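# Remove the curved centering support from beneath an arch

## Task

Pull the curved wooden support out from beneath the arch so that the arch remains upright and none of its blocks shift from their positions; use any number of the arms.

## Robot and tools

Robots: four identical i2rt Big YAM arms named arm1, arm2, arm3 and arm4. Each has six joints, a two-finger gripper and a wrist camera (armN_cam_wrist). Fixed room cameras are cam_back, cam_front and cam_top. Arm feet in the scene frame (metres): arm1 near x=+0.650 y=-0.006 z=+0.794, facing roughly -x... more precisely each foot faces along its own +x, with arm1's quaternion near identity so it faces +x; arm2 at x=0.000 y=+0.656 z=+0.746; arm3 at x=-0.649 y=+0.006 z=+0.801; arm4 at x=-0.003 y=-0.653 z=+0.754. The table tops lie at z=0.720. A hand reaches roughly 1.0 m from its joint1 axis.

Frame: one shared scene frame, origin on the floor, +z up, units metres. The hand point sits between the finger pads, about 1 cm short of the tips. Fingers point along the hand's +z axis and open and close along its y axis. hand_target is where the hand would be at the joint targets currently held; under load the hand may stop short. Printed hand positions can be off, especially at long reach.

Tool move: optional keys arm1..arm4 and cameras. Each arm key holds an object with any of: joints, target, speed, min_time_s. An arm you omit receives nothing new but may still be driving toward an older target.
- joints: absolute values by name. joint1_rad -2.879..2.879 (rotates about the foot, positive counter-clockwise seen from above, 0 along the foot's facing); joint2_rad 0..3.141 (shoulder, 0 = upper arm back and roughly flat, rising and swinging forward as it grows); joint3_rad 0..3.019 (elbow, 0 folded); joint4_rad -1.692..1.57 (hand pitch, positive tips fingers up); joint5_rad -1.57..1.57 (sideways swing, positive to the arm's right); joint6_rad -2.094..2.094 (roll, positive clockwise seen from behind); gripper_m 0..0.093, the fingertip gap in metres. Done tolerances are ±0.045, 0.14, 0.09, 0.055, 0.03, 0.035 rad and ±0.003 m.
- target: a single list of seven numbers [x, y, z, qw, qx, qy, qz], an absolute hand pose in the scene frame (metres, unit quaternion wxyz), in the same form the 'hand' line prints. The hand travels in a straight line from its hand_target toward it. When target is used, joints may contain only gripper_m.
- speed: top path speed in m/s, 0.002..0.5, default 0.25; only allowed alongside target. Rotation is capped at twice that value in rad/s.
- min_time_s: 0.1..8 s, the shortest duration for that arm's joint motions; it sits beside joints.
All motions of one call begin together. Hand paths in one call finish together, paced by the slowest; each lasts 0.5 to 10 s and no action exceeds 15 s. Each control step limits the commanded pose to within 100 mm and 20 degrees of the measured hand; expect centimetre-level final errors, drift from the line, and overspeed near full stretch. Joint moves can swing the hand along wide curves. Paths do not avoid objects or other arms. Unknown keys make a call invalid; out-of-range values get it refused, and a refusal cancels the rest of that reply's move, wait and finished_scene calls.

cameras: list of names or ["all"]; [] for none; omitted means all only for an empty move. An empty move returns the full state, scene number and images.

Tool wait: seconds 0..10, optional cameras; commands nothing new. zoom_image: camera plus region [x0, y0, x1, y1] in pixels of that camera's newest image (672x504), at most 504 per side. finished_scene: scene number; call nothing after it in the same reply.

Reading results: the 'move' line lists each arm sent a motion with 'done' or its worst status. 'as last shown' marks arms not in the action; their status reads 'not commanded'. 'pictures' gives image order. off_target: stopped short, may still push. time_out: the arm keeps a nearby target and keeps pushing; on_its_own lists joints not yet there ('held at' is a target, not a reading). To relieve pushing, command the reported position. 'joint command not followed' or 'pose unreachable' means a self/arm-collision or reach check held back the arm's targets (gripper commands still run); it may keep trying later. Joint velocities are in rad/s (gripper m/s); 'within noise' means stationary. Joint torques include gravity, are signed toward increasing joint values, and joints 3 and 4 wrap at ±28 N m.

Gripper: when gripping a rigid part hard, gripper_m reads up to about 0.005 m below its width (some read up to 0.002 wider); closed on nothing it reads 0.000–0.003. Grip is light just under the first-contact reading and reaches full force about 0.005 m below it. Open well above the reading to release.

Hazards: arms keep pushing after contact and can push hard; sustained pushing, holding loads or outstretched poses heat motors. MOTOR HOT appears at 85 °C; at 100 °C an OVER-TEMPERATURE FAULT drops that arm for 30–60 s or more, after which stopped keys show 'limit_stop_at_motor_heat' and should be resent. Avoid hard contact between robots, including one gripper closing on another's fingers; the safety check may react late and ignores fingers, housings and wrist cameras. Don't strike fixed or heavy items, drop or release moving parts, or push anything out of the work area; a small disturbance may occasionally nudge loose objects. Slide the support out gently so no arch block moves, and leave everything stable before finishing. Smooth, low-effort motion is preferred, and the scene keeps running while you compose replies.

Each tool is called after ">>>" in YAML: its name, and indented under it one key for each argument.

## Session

>>> move:
  cameras: ["cam_back","cam_front","cam_top"]

Scene clock: 0.00 s.
Joint torques (N m): no reading
Motor temperatures (°C): arm1=[36 33 36 30 29 30 32] | arm2=[36 32 32 32 33 28 28] | arm3=[30 38 34 31 29 30 34] | arm4=[33 32 32 35 32 27 34]
Heat: arm1: hottest joint1_rad 36 °C; arm2: hottest joint1_rad 36 °C; arm3: hottest joint2_rad 38 °C; arm4: hottest joint4_rad 35 °C.
Joint velocities: within noise
arm1.joint_positions: joint1_rad=-0.792 joint2_rad=+0.597 joint3_rad=+1.317 joint4_rad=-1.235 joint5_rad=+0.036 joint6_rad=+0.139 gripper_m=+0.09396
arm1.joint_status: not commanded
arm1.hand: x=+0.4866 y=+0.1760 z=+1.3259 quat_wxyz=(-0.185, +0.761, -0.404, -0.473) (m; scene frame)
arm1.hand_target: x=+0.4882 y=+0.1742 z=+1.3369 quat_wxyz=(-0.188, +0.755, -0.401, -0.483) (m; scene frame)
arm1.hand_status: not commanded
arm2.joint_positions: joint1_rad=+0.031 joint2_rad=+0.603 joint3_rad=+1.457 joint4_rad=-1.387 joint5_rad=-0.263 joint6_rad=+0.761 gripper_m=+0.09396
arm2.joint_status: not commanded
arm2.hand: x=+0.0421 y=+0.4486 z=+1.3126 quat_wxyz=(-0.497, -0.768, -0.393, +0.094) (m; scene frame)
arm2.hand_target: x=+0.0421 y=+0.4516 z=+1.3209 quat_wxyz=(-0.505, -0.763, -0.391, +0.098) (m; scene frame)
arm2.hand_status: not commanded
arm3.joint_positions: joint1_rad=+0.554 joint2_rad=+0.643 joint3_rad=+1.438 joint4_rad=-1.241 joint5_rad=+0.294 joint6_rad=+0.554 gripper_m=+0.09396
arm3.joint_status: not commanded
arm3.hand: x=-0.4138 y=+0.1037 z=+1.3791 quat_wxyz=(-0.507, -0.061, -0.841, -0.178) (m; scene frame)
arm3.hand_target: x=-0.4167 y=+0.1018 z=+1.3926 quat_wxyz=(-0.517, -0.063, -0.833, -0.186) (m; scene frame)
arm3.hand_status: not commanded
arm4.joint_positions: joint1_rad=-0.454 joint2_rad=+0.631 joint3_rad=+1.450 joint4_rad=-1.565 joint5_rad=-0.075 joint6_rad=-0.150 gripper_m=+0.09396
arm4.joint_status: not commanded
arm4.hand: x=+0.0668 y=-0.4724 z=+1.2759 quat_wxyz=(-0.346, +0.552, -0.728, -0.214) (m; scene frame)
arm4.hand_target: x=+0.0658 y=-0.4742 z=+1.2836 quat_wxyz=(-0.354, +0.550, -0.724, -0.218) (m; scene frame)
arm4.hand_status: not commanded
pictures: cam_back, cam_front, cam_top

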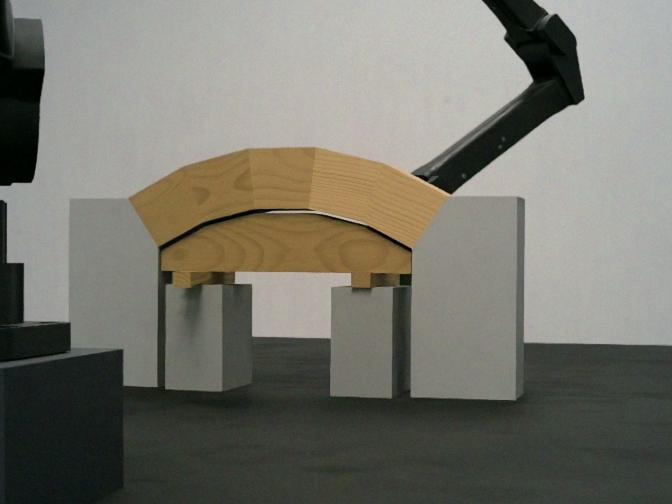

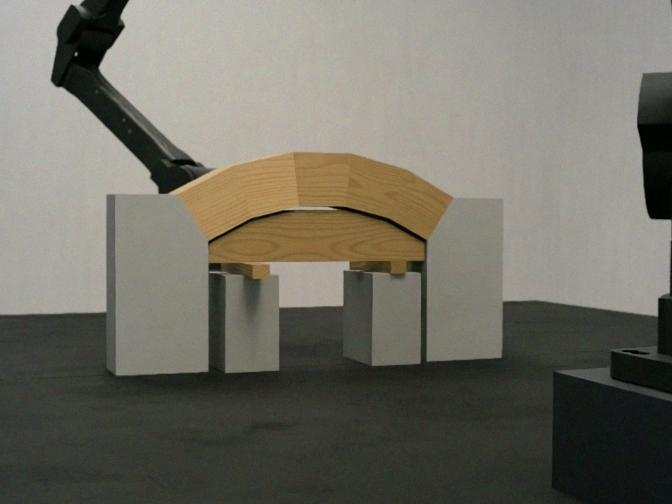

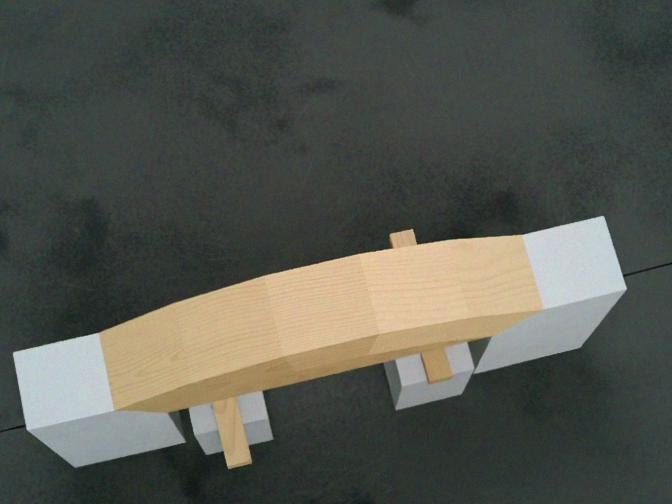

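>>> move:
  arm3: {"target": [-0.09, 0.0, 0.858, 0.707, 0, 0.707, 0], "speed": 0.22, "joints": {"gripper_m": 0.08}}
  arm1: {"target": [0.13, -0.001, 0.893, -0.5, -0.5, 0.5, 0.5], "speed": 0.22, "joints": {"gripper_m": 0.09}}
  cameras: ["cam_top","cam_front","arm1_cam_wrist","arm3_cam_wrist"]

Scene clock: 7.00 s.
Joint torques (N m): arm1=[0.67 -8.41 4.23 3.63 0.12 -0.11] | arm2=[1.14 3.66 9.37 2.26 -0.02 -0.06] | arm3=[-1.03 -11.52 5.03 2.24 -0.02 -0.03] | arm4=[-0.85 3.84 8.61 2.13 0 0.01]
Motor temperatures (°C): arm1=[36 33 37 30 29 30 32] | arm2=[36 32 32 32 33 28 28] | arm3=[30 38 35 32 29 30 34] | arm4=[33 32 32 35 32 27 33]
Heat: arm1: hottest joint3_rad 37 °C; arm2: hottest joint1_rad 36 °C; arm3: hottest joint2_rad 38 °C; arm4: hottest joint4_rad 35 °C.
move: arm1 off_target; arm3 off_target
Joint velocities: within noise
arm1.joint_positions: joint1_rad=-0.004 joint2_rad=+1.844 joint3_rad=+0.469 joint4_rad=+1.344 joint5_rad=-0.019 joint6_rad=+1.567 gripper_m=+0.09010
arm1.joint_status: all done
arm1.hand: x=+0.1393 y=+0.0052 z=+0.8907 quat_wxyz=(+0.488, +0.507, -0.506, -0.499) (m; scene frame)
arm1.hand_target: x=+0.1304 y=-0.0012 z=+0.8930 quat_wxyz=(+0.500, +0.500, -0.500, -0.500) (m; scene frame)
arm1.hand_status: off_target (0.011 m and 1.8 deg from the pose sent, 0.588 m and 86.8 deg at the start)
arm2, arm4: as last shown
arm3.joint_positions: joint1_rad=-0.043 joint2_rad=+2.027 joint3_rad=+0.595 joint4_rad=+1.409 joint5_rad=-0.011 joint6_rad=+0.017 gripper_m=+0.08009
arm3.joint_status: all done
arm3.hand: x=-0.0982 y=+0.0050 z=+0.8533 quat_wxyz=(-0.696, -0.001, -0.718, -0.006) (m; scene frame)
arm3.hand_target: x=-0.0904 y=+0.0001 z=+0.8581 quat_wxyz=(-0.707, +0.000, -0.707, +0.000) (m; scene frame)
arm3.hand_status: off_target (0.011 m and 1.9 deg from the pose sent, 0.622 m and 35.2 deg at the start)
pictures: arm1_cam_wrist, arm3_cam_wrist, cam_front, cam_top
camera_calibration:
arm1_cam_wrist: T_world_to_cam=[[0.0406685, 0.0114916, -0.999107, 0.883146], [0.572264, -0.819952, 0.013863, -0.0846165], [-0.81906, -0.572317, -0.0399224, 0.280358], [0, 0, 0, 1]] pos_world=[0.242137, 0.0809237, 0.894722]
arm3_cam_wrist: T_world_to_cam=[[0.0196692, -0.999687, -0.0154547, 0.0209956], [-0.633549, -0.000504173, -0.773703, 0.599899], [0.773453, 0.0250094, -0.63336, 0.744145], [0, 0, 0, 1]] pos_world=[-0.195909, 0.00268084, 0.93578]

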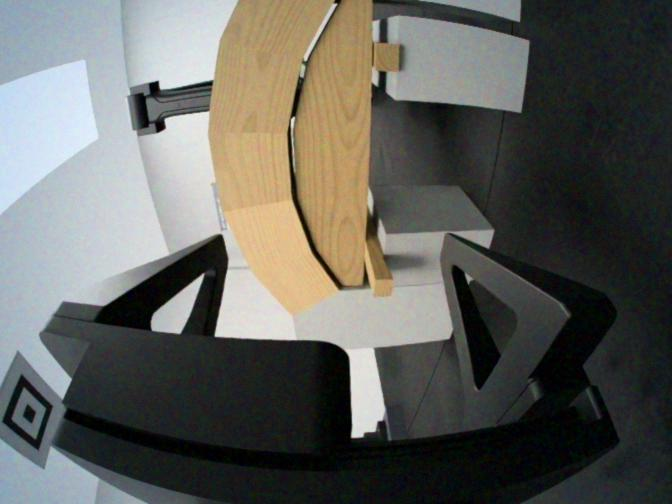

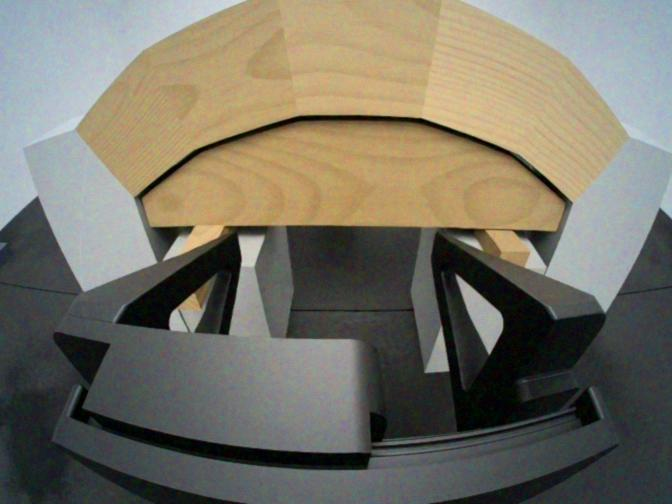

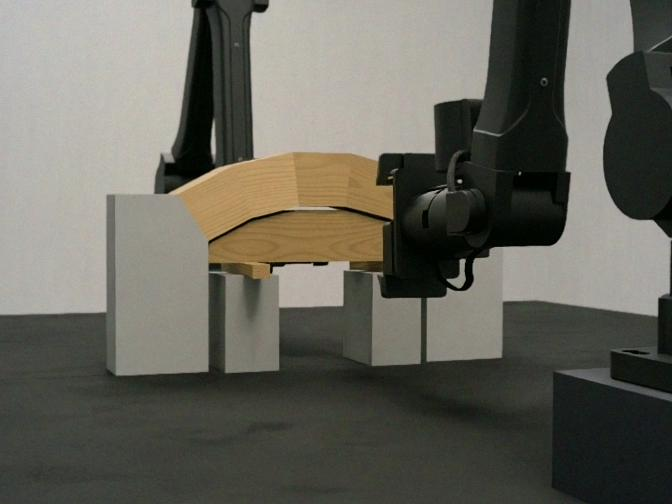

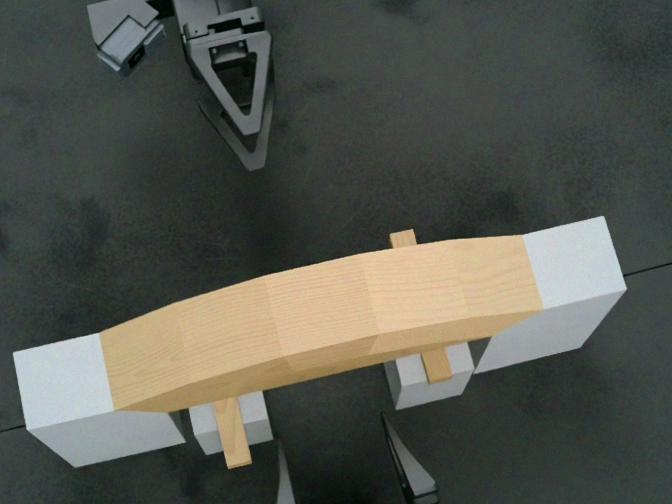

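>>> move:
  arm3: {"target": [-0.040, -0.010, 0.858, 0.707, 0, 0.707, 0], "speed": 0.08}
  arm1: {"target": [0.09, -0.012, 0.893, -0.5, -0.5, 0.5, 0.5], "speed": 0.08}
  cameras: []

>>> move:
  arm3: {"target": [-0.013, -0.010, 0.858, 0.707, 0, 0.707, 0], "speed": 0.03}
  cameras: ["cam_top","cam_front","arm1_cam_wrist","arm3_cam_wrist"]

Scene clock: 8.80 s.
Joint torques (N m): arm1=[0.62 -9.88 4.98 1.76 0.11 -0.08] | arm2=[1.2 3.66 9.33 2.25 -0.02 -0.06] | arm3=[-1.03 -12.04 6.79 1.11 0 -0.02] | arm4=[-1.08 4.01 8.51 2.09 0.02 0.06]
Motor temperatures (°C): arm1=[36 33 37 30 29 30 32] | arm2=[36 31 32 32 33 28 28] | arm3=[30 38 35 32 29 29 34] | arm4=[33 32 32 35 32 27 33]
Heat: arm1: hottest joint3_rad 37 °C; arm2: hottest joint1_rad 36 °C; arm3: hottest joint2_rad 38 °C; arm4: hottest joint4_rad 35 °C.
move: arm1 off_target; arm3 off_target
Joint velocities: within noise
arm1.joint_positions: joint1_rad=+0.026 joint2_rad=+1.879 joint3_rad=+0.575 joint4_rad=+1.312 joint5_rad=+0.011 joint6_rad=+1.568 gripper_m=+0.09010
arm1.joint_status: not commanded
arm1.hand: x=+0.1005 y=-0.0052 z=+0.9009 quat_wxyz=(+0.498, +0.497, -0.496, -0.509) (m; scene frame)
arm1.hand_target: x=+0.0907 y=-0.0120 z=+0.8930 quat_wxyz=(+0.500, +0.500, -0.500, -0.500) (m; scene frame)
arm1.hand_status: off_target (0.015 m and 1.1 deg from the pose sent, 0.052 m and 1.8 deg at the start)
arm2, arm4: as last shown
arm3.joint_positions: joint1_rad=-0.065 joint2_rad=+2.055 joint3_rad=+0.727 joint4_rad=+1.332 joint5_rad=-0.033 joint6_rad=+0.016 gripper_m=+0.08009
arm3.joint_status: not commanded
arm3.hand: x=-0.0509 y=-0.0043 z=+0.8604 quat_wxyz=(-0.706, -0.001, -0.709, -0.006) (m; scene frame)
arm3.hand_target: x=-0.0405 y=-0.0101 z=+0.8580 quat_wxyz=(-0.707, +0.000, -0.707, +0.000) (m; scene frame)
arm3.hand_status: off_target (0.013 m and 0.7 deg from the pose sent, 0.060 m and 1.9 deg at the start)
pictures: none
No camera images: "cameras" was empty.

Scene clock: 10.27 s.
Joint torques (N m): arm1=[0.62 -9.47 5 1.66 0.11 -0.07] | arm2=[0.97 3.6 9.35 2.29 -0.02 -0.06] | arm3=[-1.08 -13.27 7.58 0.95 0.09 -0.02] | arm4=[-0.79 4.42 8.66 2.02 -0.01 0.02]
Motor temperatures (°C): arm1=[36 33 37 30 28 30 32] | arm2=[36 31 32 32 33 28 28] | arm3=[30 38 36 32 29 29 34] | arm4=[33 32 32 35 32 27 33]
Heat: arm1: hottest joint3_rad 37 °C; arm2: hottest joint1_rad 36 °C; arm3: hottest joint2_rad 38 °C; arm4: hottest joint4_rad 35 °C.
move: arm3 off_target
Joint velocities: within noise
arm1, arm2, arm4: as last shown
arm3.joint_positions: joint1_rad=-0.065 joint2_rad=+2.077 joint3_rad=+0.801 joint4_rad=+1.278 joint5_rad=-0.033 joint6_rad=+0.016 gripper_m=+0.08009
arm3.joint_status: not commanded
arm3.hand: x=-0.0250 y=-0.0050 z=+0.8597 quat_wxyz=(-0.705, -0.001, -0.709, -0.006) (m; scene frame)
arm3.hand_target: x=-0.0136 y=-0.0101 z=+0.8583 quat_wxyz=(-0.707, +0.000, -0.707, +0.000) (m; scene frame)
arm3.hand_status: off_target (0.013 m and 0.8 deg from the pose sent, 0.038 m and 0.7 deg at the start)
pictures: arm1_cam_wrist, arm3_cam_wrist, cam_front, cam_top
camera_calibration:
arm1_cam_wrist: T_world_to_cam=[[0.000996927, 0.011601, -0.999932, 0.899635], [0.572628, -0.819766, -0.00893988, -0.0506408], [-0.819814, -0.572581, -0.00746033, 0.2139], [0, 0, 0, 1]] pos_world=[0.20346, 0.0705245, 0.900717]
arm3_cam_wrist: T_world_to_cam=[[0.0206024, -0.999684, -0.0143779, 0.00876511], [-0.614172, -0.00130719, -0.789171, 0.66505], [0.788904, 0.0250893, -0.614005, 0.675566], [0, 0, 0, 1]] pos_world=[-0.124682, -0.0073178, 0.939765]

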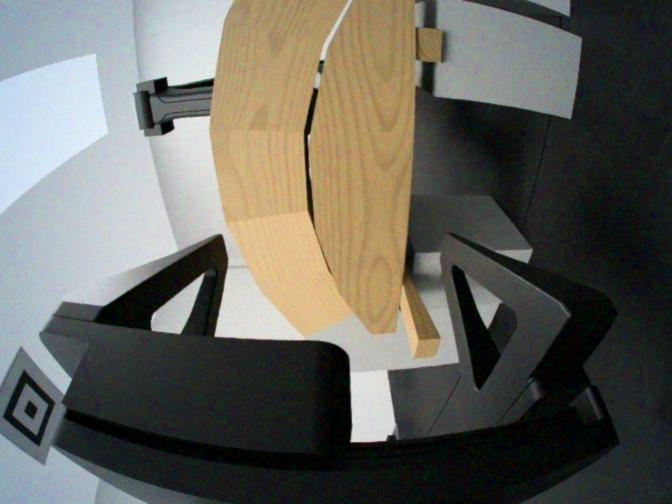

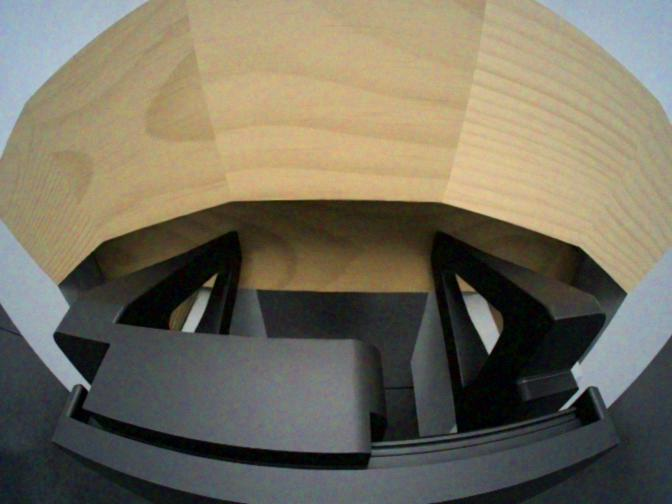

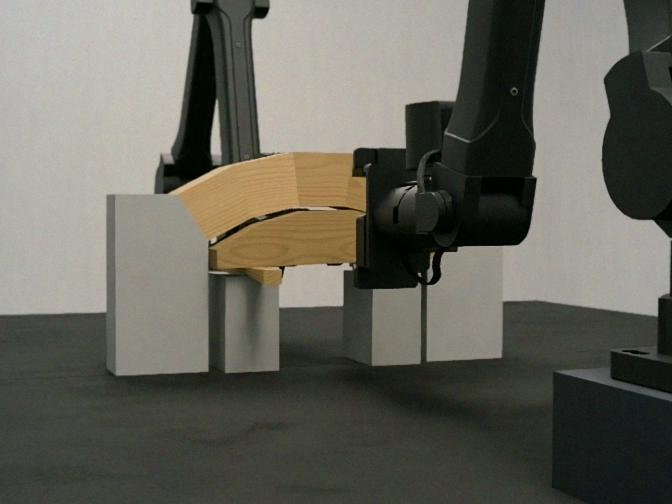

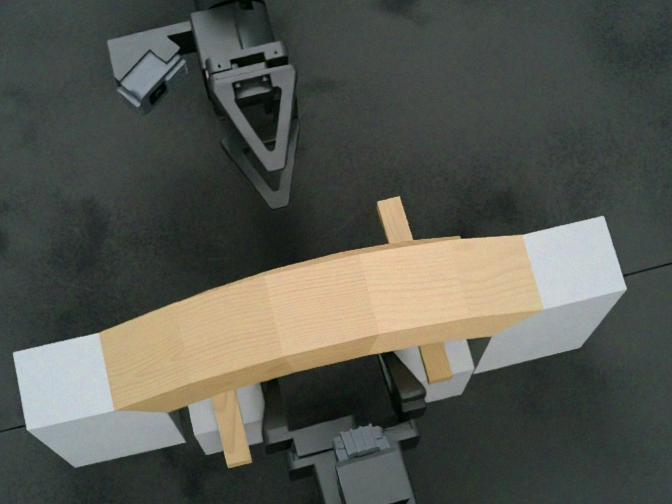

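>>> move:
  arm3: {"target": [-0.005, -0.010, 0.857, 0.707, 0, 0.707, 0], "speed": 0.03}
  arm1: {"target": [0.045, -0.014, 0.886, -0.5, -0.5, 0.5, 0.5], "speed": 0.08}
  cameras: ["cam_top","cam_front","arm1_cam_wrist","arm3_cam_wrist"]

Scene clock: 11.80 s.
Joint torques (N m): arm1=[0.56 -11.05 5.59 1.7 0.11 -0.07] | arm2=[1.32 3.78 9.29 2.3 -0.01 -0.06] | arm3=[-0.79 -13.45 7.8 0.96 0.12 -0.03] | arm4=[-1.2 3.78 8.59 2.09 0.01 0.04]
Motor temperatures (°C): arm1=[36 33 37 30 28 30 32] | arm2=[36 31 33 32 33 28 28] | arm3=[30 38 36 31 29 29 34] | arm4=[33 32 32 35 32 27 33]
Heat: arm1: hottest joint3_rad 37 °C; arm2: hottest joint1_rad 36 °C; arm3: hottest joint2_rad 38 °C; arm4: hottest joint4_rad 35 °C.
move: arm1 off_target; arm3 off_target
Joint velocities: within noise
arm1.joint_positions: joint1_rad=+0.029 joint2_rad=+1.947 joint3_rad=+0.702 joint4_rad=+1.253 joint5_rad=+0.015 joint6_rad=+1.568 gripper_m=+0.09010
arm1.joint_status: not commanded
arm1.hand: x=+0.0562 y=-0.0064 z=+0.8945 quat_wxyz=(+0.498, +0.497, -0.497, -0.509) (m; scene frame)
arm1.hand_target: x=+0.0458 y=-0.0140 z=+0.8861 quat_wxyz=(+0.500, +0.500, -0.500, -0.500) (m; scene frame)
arm1.hand_status: off_target (0.016 m and 1.1 deg from the pose sent, 0.058 m and 1.2 deg at the start)
arm2, arm4: as last shown
arm3.joint_positions: joint1_rad=-0.065 joint2_rad=+2.087 joint3_rad=+0.824 joint4_rad=+1.264 joint5_rad=-0.033 joint6_rad=+0.016 gripper_m=+0.08009
arm3.joint_status: not commanded
arm3.hand: x=-0.0172 y=-0.0052 z=+0.8586 quat_wxyz=(-0.705, -0.001, -0.709, -0.006) (m; scene frame)
arm3.hand_target: x=-0.0056 y=-0.0101 z=+0.8572 quat_wxyz=(-0.707, +0.000, -0.707, +0.000) (m; scene frame)
arm3.hand_status: off_target (0.013 m and 0.8 deg from the pose sent, 0.021 m and 0.8 deg at the start)
pictures: arm1_cam_wrist, arm3_cam_wrist, cam_front, cam_top
camera_calibration:
arm1_cam_wrist: T_world_to_cam=[[0.00172237, 0.0116176, -0.999931, 0.893279], [0.57234, -0.819972, -0.0085409, -0.0266928], [-0.820015, -0.572286, -0.0080615, 0.177339], [0, 0, 0, 1]] pos_world=[0.159159, 0.0692235, 0.894419]
arm3_cam_wrist: T_world_to_cam=[[0.0205905, -0.999684, -0.0143927, 0.00839907], [-0.614803, -0.00130827, -0.788679, 0.6685], [0.788412, 0.025088, -0.614636, 0.669197], [0, 0, 0, 1]] pos_world=[-0.11678, -0.0075178, 0.938665]

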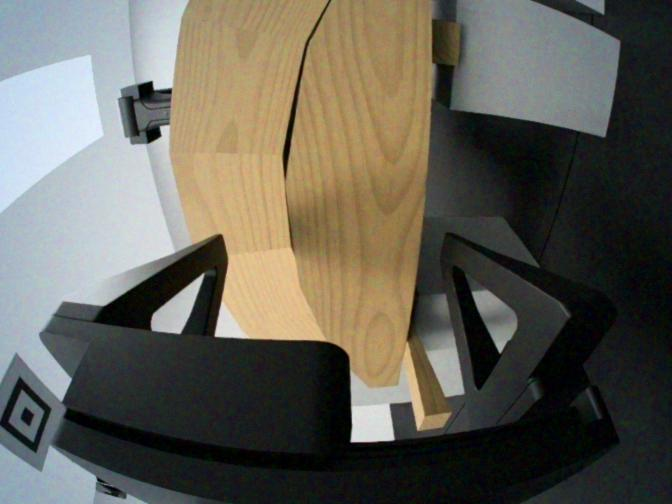

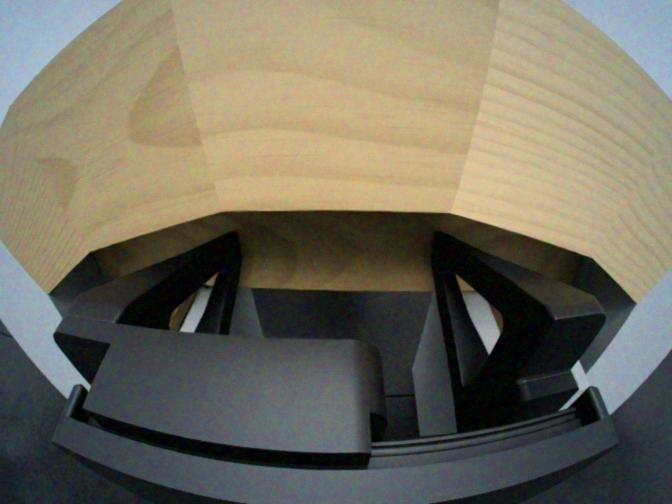

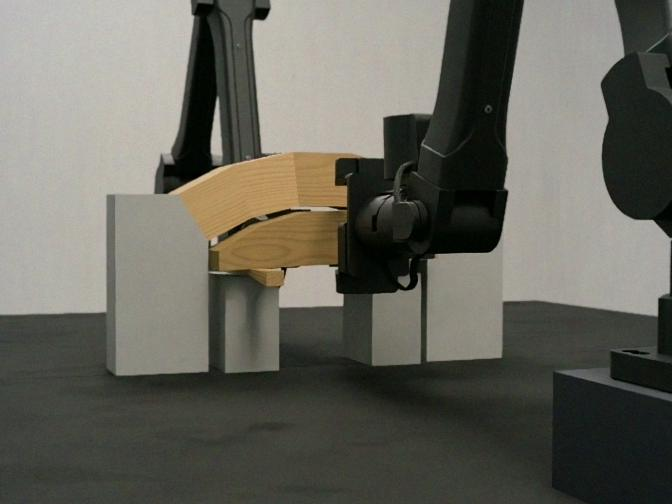

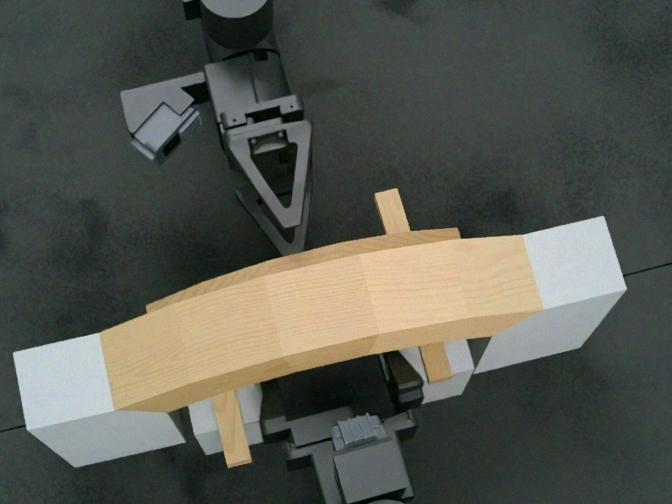

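>>> move:
  arm1: {"target": [0.024, -0.014, 0.875, -0.5, -0.5, 0.5, 0.5], "speed": 0.05}
  cameras: ["cam_top","arm1_cam_wrist"]

Scene clock: 13.17 s.
Joint torques (N m): arm1=[0.5 -12.04 5.64 1.66 0.09 -0.07] | arm2=[1.08 3.72 9.39 2.35 -0.01 -0.05] | arm3=[-0.79 -13.39 7.79 0.99 0.11 -0.03] | arm4=[-1.2 3.96 8.73 2.18 -0.01 0.02]
Motor temperatures (°C): arm1=[36 34 37 30 28 30 32] | arm2=[36 31 33 32 33 28 28] | arm3=[30 38 36 31 29 29 34] | arm4=[33 32 32 35 32 27 33]
Heat: arm1: hottest joint3_rad 37 °C; arm2: hottest joint1_rad 36 °C; arm3: hottest joint2_rad 38 °C; arm4: hottest joint4_rad 35 °C.
move: arm1 off_target
Joint velocities: within noise
arm1.joint_positions: joint1_rad=+0.029 joint2_rad=+2.002 joint3_rad=+0.767 joint4_rad=+1.243 joint5_rad=+0.015 joint6_rad=+1.568 gripper_m=+0.09010
arm1.joint_status: not commanded
arm1.hand: x=+0.0349 y=-0.0064 z=+0.8839 quat_wxyz=(+0.497, +0.497, -0.497, -0.508) (m; scene frame)
arm1.hand_target: x=+0.0249 y=-0.0140 z=+0.8750 quat_wxyz=(+0.500, +0.500, -0.500, -0.500) (m; scene frame)
arm1.hand_status: off_target (0.016 m and 1.1 deg from the pose sent, 0.038 m and 1.1 deg at the start)
arm2, arm3, arm4: as last shown
pictures: arm1_cam_wrist, cam_top
camera_calibration:
arm1_cam_wrist: T_world_to_cam=[[0.00216461, 0.0116838, -0.999929, 0.88265], [0.572344, -0.819971, -0.0083421, -0.0146867], [-0.820011, -0.572285, -0.00846209, 0.160198], [0, 0, 0, 1]] pos_world=[0.137859, 0.0693235, 0.883821]

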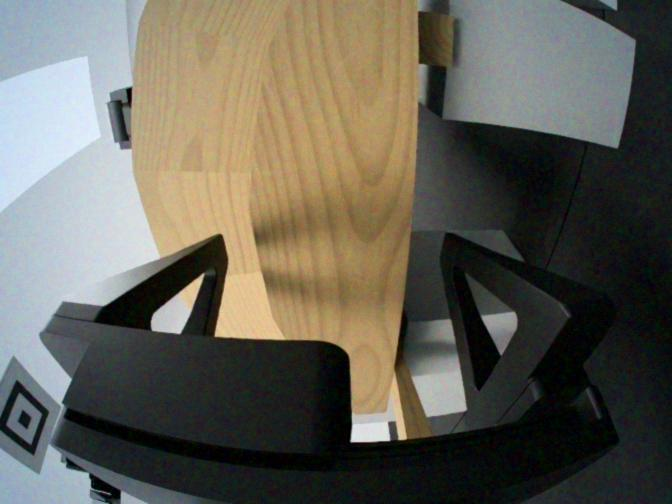

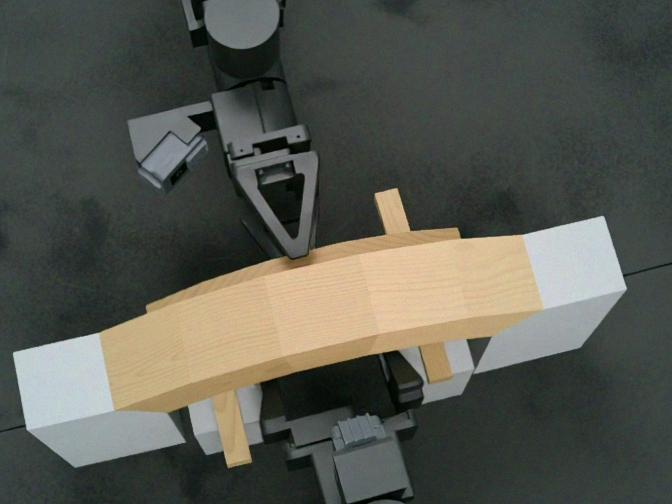

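>>> move:
  arm1: {"joints": {"gripper_m": 0.063}}
  cameras: ["arm1_cam_wrist"]

>>> move:
  arm1: {"joints": {"gripper_m": 0.053}}
  cameras: ["arm1_cam_wrist", "cam_front"]

Scene clock: 13.93 s.
Joint torques (N m): arm1=[0.62 -12.1 5.65 1.63 0.09 -0.08] | arm2=[1.26 3.72 9.35 2.29 -0.02 -0.06] | arm3=[-0.91 -13.39 7.77 0.96 0.12 -0.03] | arm4=[-1.2 3.78 8.59 2.04 0.02 0.05]
Motor temperatures (°C): arm1=[36 34 37 30 28 30 32] | arm2=[36 31 33 32 33 28 28] | arm3=[30 39 36 31 29 29 34] | arm4=[33 32 32 35 32 27 33]
Heat: arm1: hottest joint3_rad 37 °C; arm2: hottest joint1_rad 36 °C; arm3: hottest joint2_rad 39 °C; arm4: hottest joint4_rad 35 °C.
move: arm1 done
Joint velocities: within noise
arm1.joint_positions: joint1_rad=+0.029 joint2_rad=+2.002 joint3_rad=+0.767 joint4_rad=+1.243 joint5_rad=+0.015 joint6_rad=+1.568 gripper_m=+0.06319
arm1.joint_status: all done
arm1.hand: x=+0.0349 y=-0.0064 z=+0.8839 quat_wxyz=(+0.497, +0.497, -0.497, -0.508) (m; scene frame)
arm1.hand_target: x=+0.0249 y=-0.0140 z=+0.8750 quat_wxyz=(+0.500, +0.500, -0.500, -0.500) (m; scene frame)
arm1.hand_status: not commanded
arm2, arm3, arm4: as last shown
pictures: arm1_cam_wrist
camera_calibration:
arm1_cam_wrist: T_world_to_cam=[[0.00216461, 0.0116838, -0.999929, 0.88265], [0.572344, -0.819971, -0.0083421, -0.0146867], [-0.820011, -0.572285, -0.00846209, 0.160198], [0, 0, 0, 1]] pos_world=[0.137859, 0.0693235, 0.883821]

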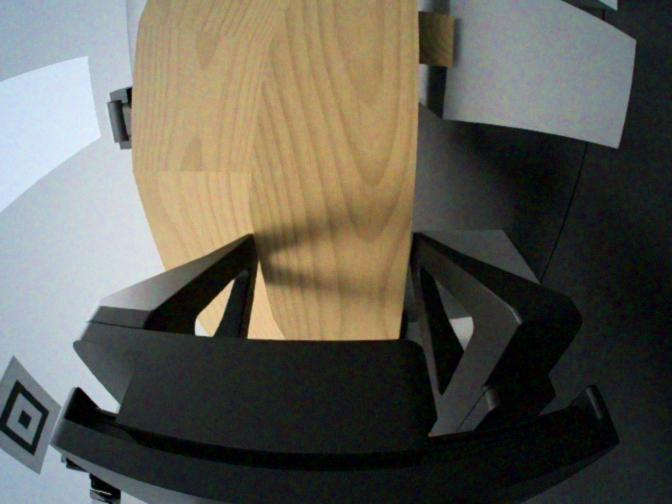

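Scene clock: 14.37 s.
Joint torques (N m): arm1=[0.56 -11.99 5.67 1.68 0.08 -0.07] | arm2=[1.2 3.72 9.32 2.26 -0.02 -0.05] | arm3=[-0.79 -13.45 7.79 0.98 0.12 -0.03] | arm4=[-0.91 3.96 8.62 1.94 -0.02 0]
Motor temperatures (°C): arm1=[36 34 37 30 28 30 32] | arm2=[36 31 33 32 33 28 28] | arm3=[30 39 36 31 29 29 34] | arm4=[33 32 33 35 32 27 33]
Heat: arm1: hottest joint3_rad 37 °C; arm2: hottest joint1_rad 36 °C; arm3: hottest joint2_rad 39 °C; arm4: hottest joint4_rad 35 °C.
move: arm1 off_target
Joint velocities: within noise
arm1.joint_positions: joint1_rad=+0.029 joint2_rad=+2.002 joint3_rad=+0.767 joint4_rad=+1.243 joint5_rad=+0.015 joint6_rad=+1.568 gripper_m=+0.05661
arm1.joint_status: gripper_m off_target (ended at +0.05664, target +0.05300)
arm1.hand: x=+0.0349 y=-0.0064 z=+0.8839 quat_wxyz=(+0.497, +0.497, -0.497, -0.508) (m; scene frame)
arm1.hand_target: x=+0.0249 y=-0.0140 z=+0.8750 quat_wxyz=(+0.500, +0.500, -0.500, -0.500) (m; scene frame)
arm1.hand_status: not commanded
arm2, arm3, arm4: as last shown
pictures: arm1_cam_wrist, cam_front
camera_calibration:
arm1_cam_wrist: T_world_to_cam=[[0.00216461, 0.0116838, -0.999929, 0.88265], [0.572344, -0.819971, -0.0083421, -0.0146867], [-0.820011, -0.572285, -0.00846209, 0.160198], [0, 0, 0, 1]] pos_world=[0.137859, 0.0693235, 0.883821]

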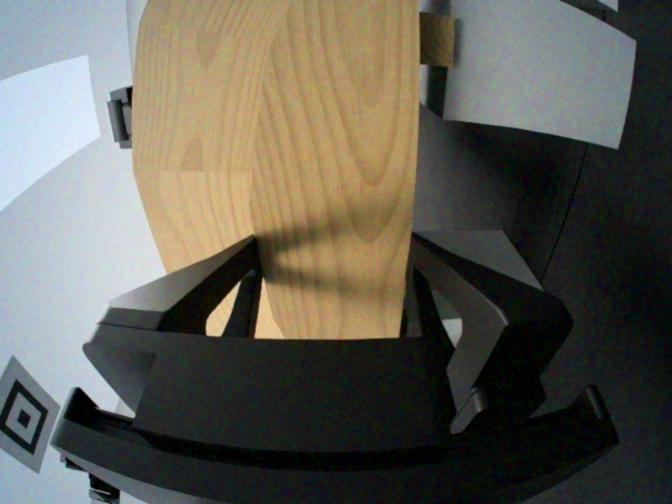

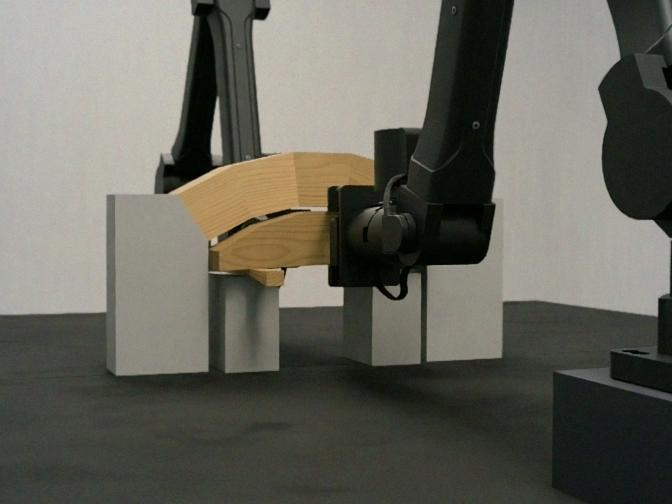

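>>> move:
  arm1: {"target": [0.055, -0.012, 0.902, -0.5, -0.5, 0.5, 0.5], "speed": 0.04, "joints": {"gripper_m": 0.045}}
  cameras: ["cam_front","cam_top","cam_back"]

Scene clock: 16.20 s.
Joint torques (N m): arm1=[0.26 -16.21 2.88 2.06 -0.06 -0.07] | arm2=[1.03 3.72 9.29 2.25 -0.02 -0.06] | arm3=[-0.73 -13.74 7.43 0.96 0.11 -0.02] | arm4=[-1.2 4.19 8.5 2.1 -0.02 0.04]
Motor temperatures (°C): arm1=[36 34 37 30 28 30 32] | arm2=[36 31 33 32 33 28 28] | arm3=[30 39 36 31 29 29 34] | arm4=[33 32 33 35 32 27 33]
Heat: arm1: hottest joint3_rad 37 °C; arm2: hottest joint1_rad 36 °C; arm3: hottest joint2_rad 39 °C; arm4: hottest joint4_rad 35 °C.
move: arm1 off_target
Joint velocities: within noise
arm1.joint_positions: joint1_rad=+0.029 joint2_rad=+1.952 joint3_rad=+0.710 joint4_rad=+1.215 joint5_rad=+0.014 joint6_rad=+1.568 gripper_m=+0.05656
arm1.joint_status: gripper_m off_target (ended at +0.05656, target +0.04500)
arm1.hand: x=+0.0537 y=-0.0065 z=+0.8848 quat_wxyz=(+0.489, +0.506, -0.505, -0.500) (m; scene frame)
arm1.hand_target: x=+0.0549 y=-0.0119 z=+0.9017 quat_wxyz=(+0.500, +0.500, -0.500, -0.500) (m; scene frame)
arm1.hand_status: off_target (0.018 m and 1.6 deg from the pose sent, 0.028 m and 1.1 deg at the start)
arm2.joint_positions: joint1_rad=+0.031 joint2_rad=+0.603 joint3_rad=+1.457 joint4_rad=-1.387 joint5_rad=-0.263 joint6_rad=+0.761 gripper_m=+0.09396
arm2.joint_status: not commanded
arm2.hand: x=+0.0421 y=+0.4486 z=+1.3126 quat_wxyz=(-0.497, -0.768, -0.393, +0.094) (m; scene frame)
arm2.hand_target: x=+0.0421 y=+0.4516 z=+1.3209 quat_wxyz=(-0.505, -0.763, -0.391, +0.098) (m; scene frame)
arm2.hand_status: not commanded
arm3: as last shown
arm3.joint_positions: joint1_rad=-0.065 joint2_rad=+2.089 joint3_rad=+0.828 joint4_rad=+1.264 joint5_rad=-0.033 joint6_rad=+0.016 gripper_m=+0.08009
arm3.hand: x=-0.0158 y=-0.0052 z=+0.8592 quat_wxyz=(-0.706, -0.001, -0.709, -0.006) (m; scene frame)
arm4.joint_positions: joint1_rad=-0.454 joint2_rad=+0.631 joint3_rad=+1.450 joint4_rad=-1.565 joint5_rad=-0.075 joint6_rad=-0.150 gripper_m=+0.09396
arm4.joint_status: not commanded
arm4.hand: x=+0.0668 y=-0.4724 z=+1.2759 quat_wxyz=(-0.346, +0.552, -0.728, -0.214) (m; scene frame)
arm4.hand_target: x=+0.0658 y=-0.4742 z=+1.2836 quat_wxyz=(-0.354, +0.550, -0.724, -0.218) (m; scene frame)
arm4.hand_status: not commanded
pictures: cam_back, cam_front, cam_top

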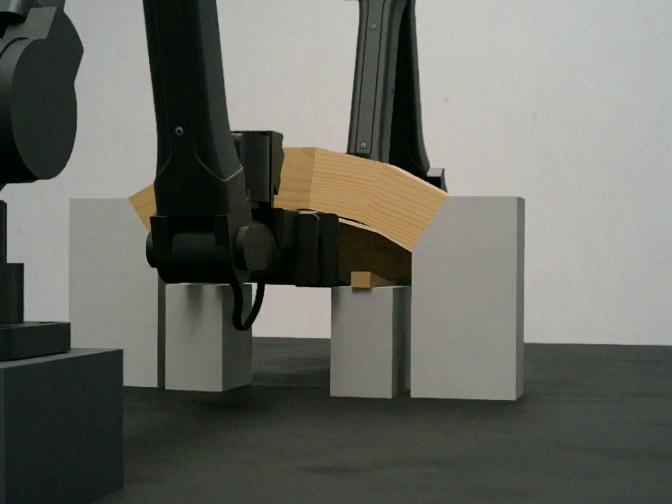

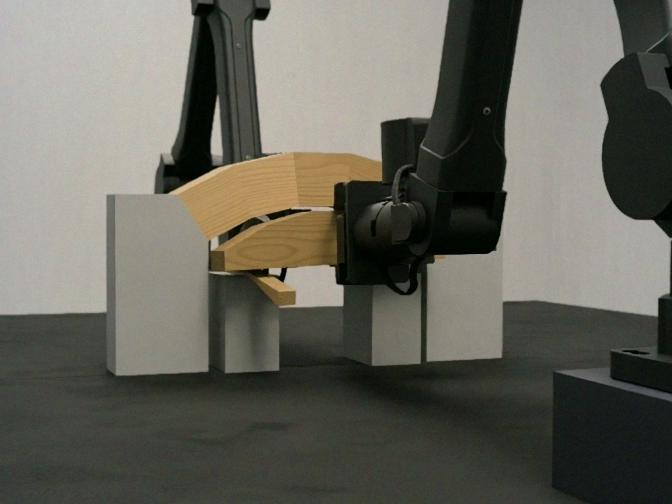

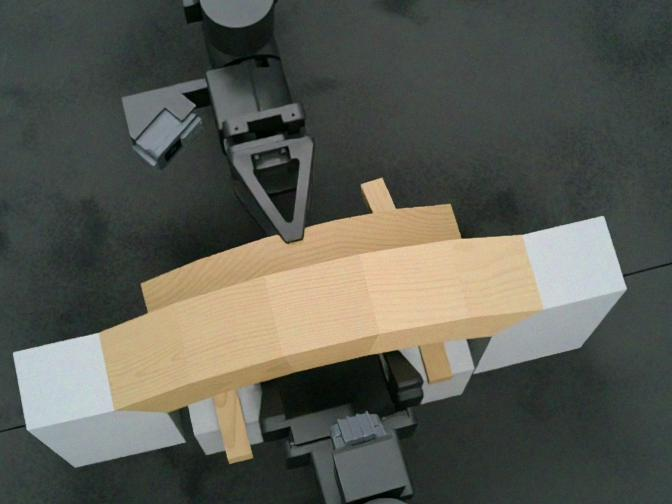

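>>> move:
  arm1: {"target": [0.16, -0.012, 0.912, -0.5, -0.5, 0.5, 0.5], "speed": 0.06, "joints": {"gripper_m": 0.045}}
  cameras: ["cam_front","cam_top","cam_back"]

Scene clock: 18.73 s.
Joint torques (N m): arm1=[0.44 -13.22 2.26 5.07 0.09 -0.07] | arm2=[1.08 3.66 9.35 2.3 -0.01 -0.06] | arm3=[-0.79 -13.57 7.46 0.96 0.12 -0.03] | arm4=[-1.26 4.01 8.61 2.06 0.02 0.01]
Motor temperatures (°C): arm1=[36 34 37 30 28 30 32] | arm2=[36 31 33 32 33 28 28] | arm3=[30 39 37 31 29 29 34] | arm4=[33 32 33 35 32 27 33]
Heat: arm1: hottest joint3_rad 37 °C; arm2: hottest joint1_rad 36 °C; arm3: hottest joint2_rad 39 °C; arm4: hottest joint4_rad 35 °C.
move: arm1 off_target
Joint velocities: within noise
arm1.joint_positions: joint1_rad=+0.029 joint2_rad=+1.812 joint3_rad=+0.406 joint4_rad=+1.295 joint5_rad=+0.013 joint6_rad=+1.568 gripper_m=+0.05655
arm1.joint_status: gripper_m off_target (ended at +0.05656, target +0.04500)
arm1.hand: x=+0.1634 y=-0.0061 z=+0.8737 quat_wxyz=(+0.467, +0.527, -0.525, -0.478) (m; scene frame)
arm1.hand_target: x=+0.1605 y=-0.0118 z=+0.9107 quat_wxyz=(+0.500, +0.500, -0.500, -0.499) (m; scene frame)
arm1.hand_status: off_target (0.039 m and 6.2 deg from the pose sent, 0.110 m and 1.6 deg at the start)
arm2, arm3, arm4: as last shown
pictures: cam_back, cam_front, cam_top

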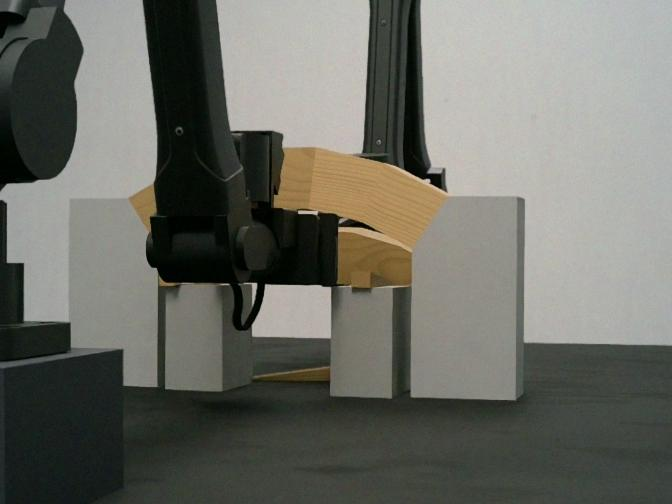

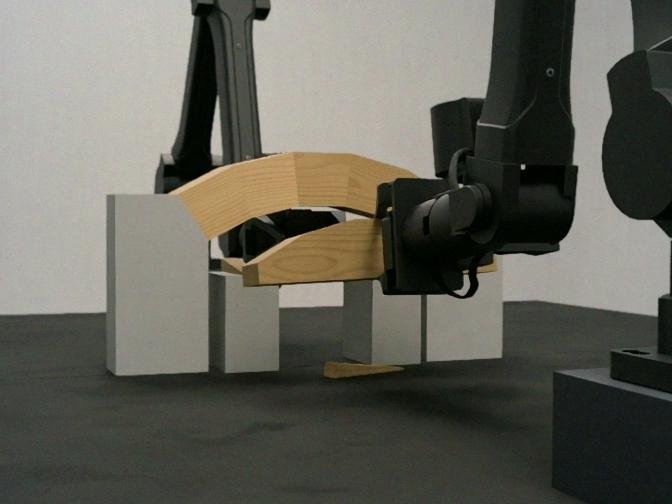

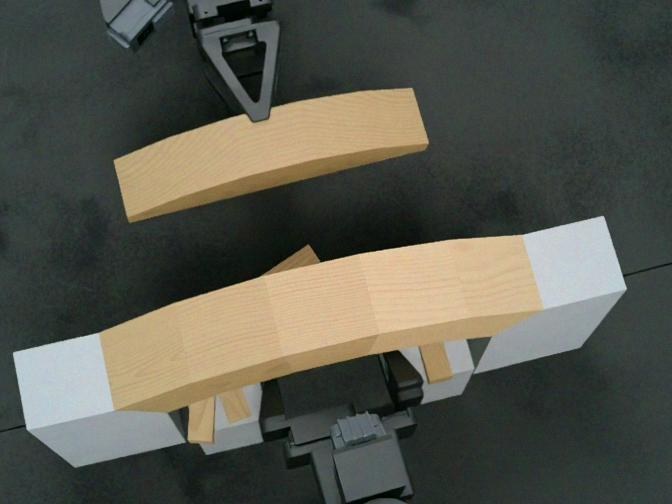

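>>> move:
  arm1: {"target": [0.27, -0.012, 0.89, 0, -0.7071, 0.7071, 0], "speed": 0.2, "joints": {"gripper_m": 0.045}}
  arm3: {"target": [-0.15, -0.010, 0.858, 0.707, 0, 0.707, 0], "speed": 0.1}
  cameras: ["cam_front"]

>>> move:
  arm1: {"target": [0.275, -0.012, 0.80, 0, -0.7071, 0.7071, 0], "speed": 0.1}
  cameras: ["cam_front","cam_back"]

Scene clock: 23.77 s.
Joint torques (N m): arm1=[0.09 -8.47 10.69 -0.69 -0.07 0] | arm2=[0.79 3.6 9.33 2.29 0 -0.05] | arm3=[-1.08 -13.33 1.03 2.26 -0.03 -0.04] | arm4=[-0.67 4.37 8.64 2.14 -0.01 0.03]
Motor temperatures (°C): arm1=[36 34 38 30 28 30 32] | arm2=[36 31 33 32 33 28 28] | arm3=[30 39 36 32 29 29 34] | arm4=[33 32 33 35 32 27 33]
Heat: arm1: hottest joint3_rad 38 °C; arm2: hottest joint1_rad 36 °C; arm3: hottest joint2_rad 39 °C; arm4: hottest joint4_rad 35 °C.
move: arm1 off_target; arm3 off_target
Joint velocities: within noise
arm1.joint_positions: joint1_rad=+0.029 joint2_rad=+1.433 joint3_rad=+0.905 joint4_rad=-1.089 joint5_rad=-0.005 joint6_rad=+1.573 gripper_m=+0.05655
arm1.joint_status: gripper_m off_target (ended at +0.05655, target +0.04500)
arm1.hand: x=+0.2952 y=-0.0087 z=+0.8705 quat_wxyz=(-0.016, +0.708, -0.706, +0.014) (m; scene frame)
arm1.hand_target: x=+0.2712 y=-0.0119 z=+0.8903 quat_wxyz=(+0.000, +0.707, -0.707, +0.000) (m; scene frame)
arm1.hand_status: off_target (0.032 m and 2.5 deg from the pose sent, 0.108 m and 83.8 deg at the start)
arm2, arm4: as last shown
arm3.joint_positions: joint1_rad=-0.076 joint2_rad=+2.040 joint3_rad=+0.463 joint4_rad=+1.536 joint5_rad=-0.044 joint6_rad=+0.016 gripper_m=+0.08009
arm3.joint_status: not commanded
arm3.hand: x=-0.1498 y=-0.0052 z=+0.8427 quat_wxyz=(-0.690, -0.002, -0.724, -0.006) (m; scene frame)
arm3.hand_target: x=-0.1499 y=-0.0098 z=+0.8578 quat_wxyz=(-0.704, +0.000, -0.710, +0.000) (m; scene frame)
arm3.hand_status: off_target (0.016 m and 2.9 deg from the pose sent, 0.134 m and 0.7 deg at the start; a joint's target at an end of its range on 27 of 141 steps)
pictures: cam_front

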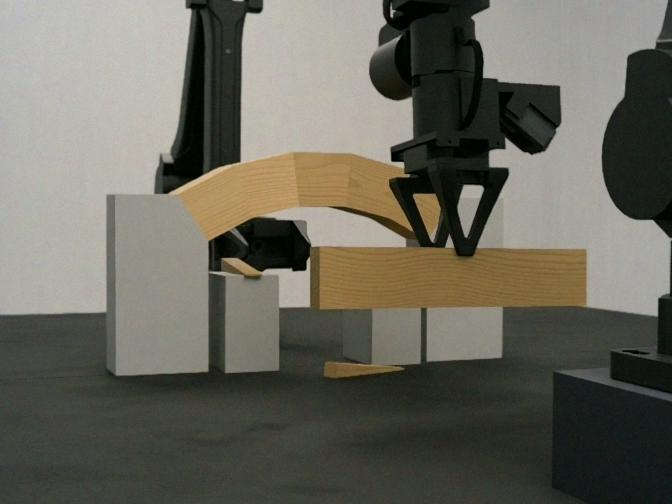

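Scene clock: 25.40 s.
Joint torques (N m): arm1=[0.21 -9.93 5.07 0.75 -0.05 0.01] | arm2=[1.14 3.84 9.35 2.28 0 -0.05] | arm3=[-1.26 -13.45 1.07 2.24 -0.03 -0.03] | arm4=[-0.62 4.19 8.43 2.1 -0.01 0.03]
Motor temperatures (°C): arm1=[36 34 38 30 28 30 32] | arm2=[36 31 33 32 33 28 28] | arm3=[30 39 36 32 29 29 34] | arm4=[33 32 33 35 32 27 33]
Heat: arm1: hottest joint3_rad 38 °C; arm2: hottest joint1_rad 36 °C; arm3: hottest joint2_rad 39 °C; arm4: hottest joint4_rad 35 °C.
move: arm1 done
Joint velocities: within noise
arm1.joint_positions: joint1_rad=+0.029 joint2_rad=+1.577 joint3_rad=+0.845 joint4_rad=-0.851 joint5_rad=-0.006 joint6_rad=+1.575 gripper_m=+0.05655
arm1.joint_status: not commanded
arm1.hand: x=+0.2773 y=-0.0082 z=+0.8014 quat_wxyz=(-0.004, +0.707, -0.707, +0.002) (m; scene frame)
arm1.hand_target: x=+0.2751 y=-0.0120 z=+0.8001 quat_wxyz=(+0.000, +0.707, -0.707, +0.000) (m; scene frame)
arm1.hand_status: done (0.005 m and 0.5 deg from the pose sent, 0.073 m and 2.4 deg at the start)
arm2, arm3, arm4: as last shown
pictures: cam_back, cam_front

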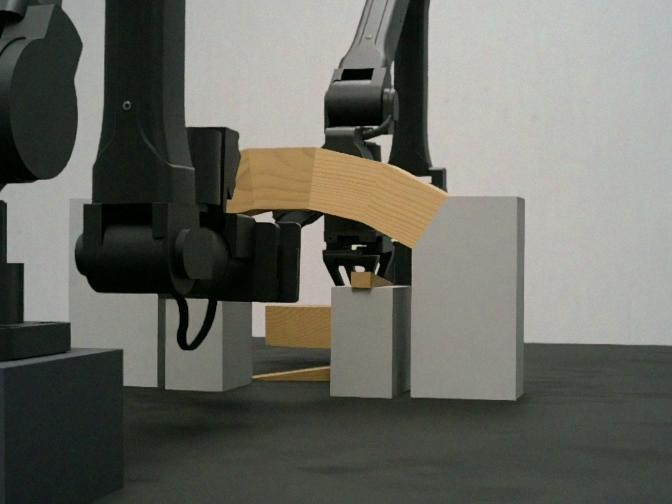

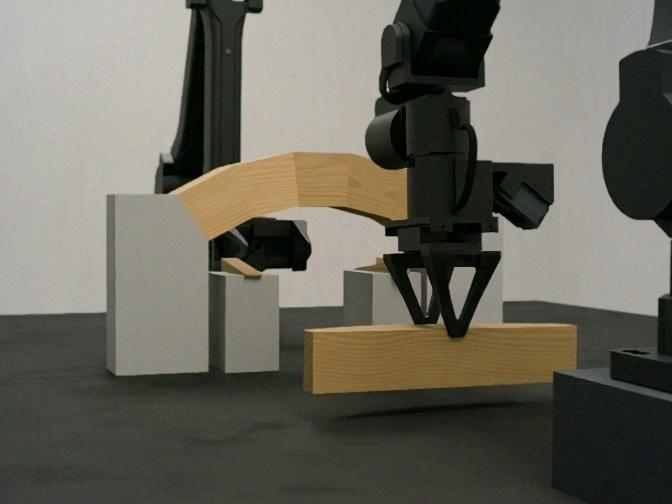

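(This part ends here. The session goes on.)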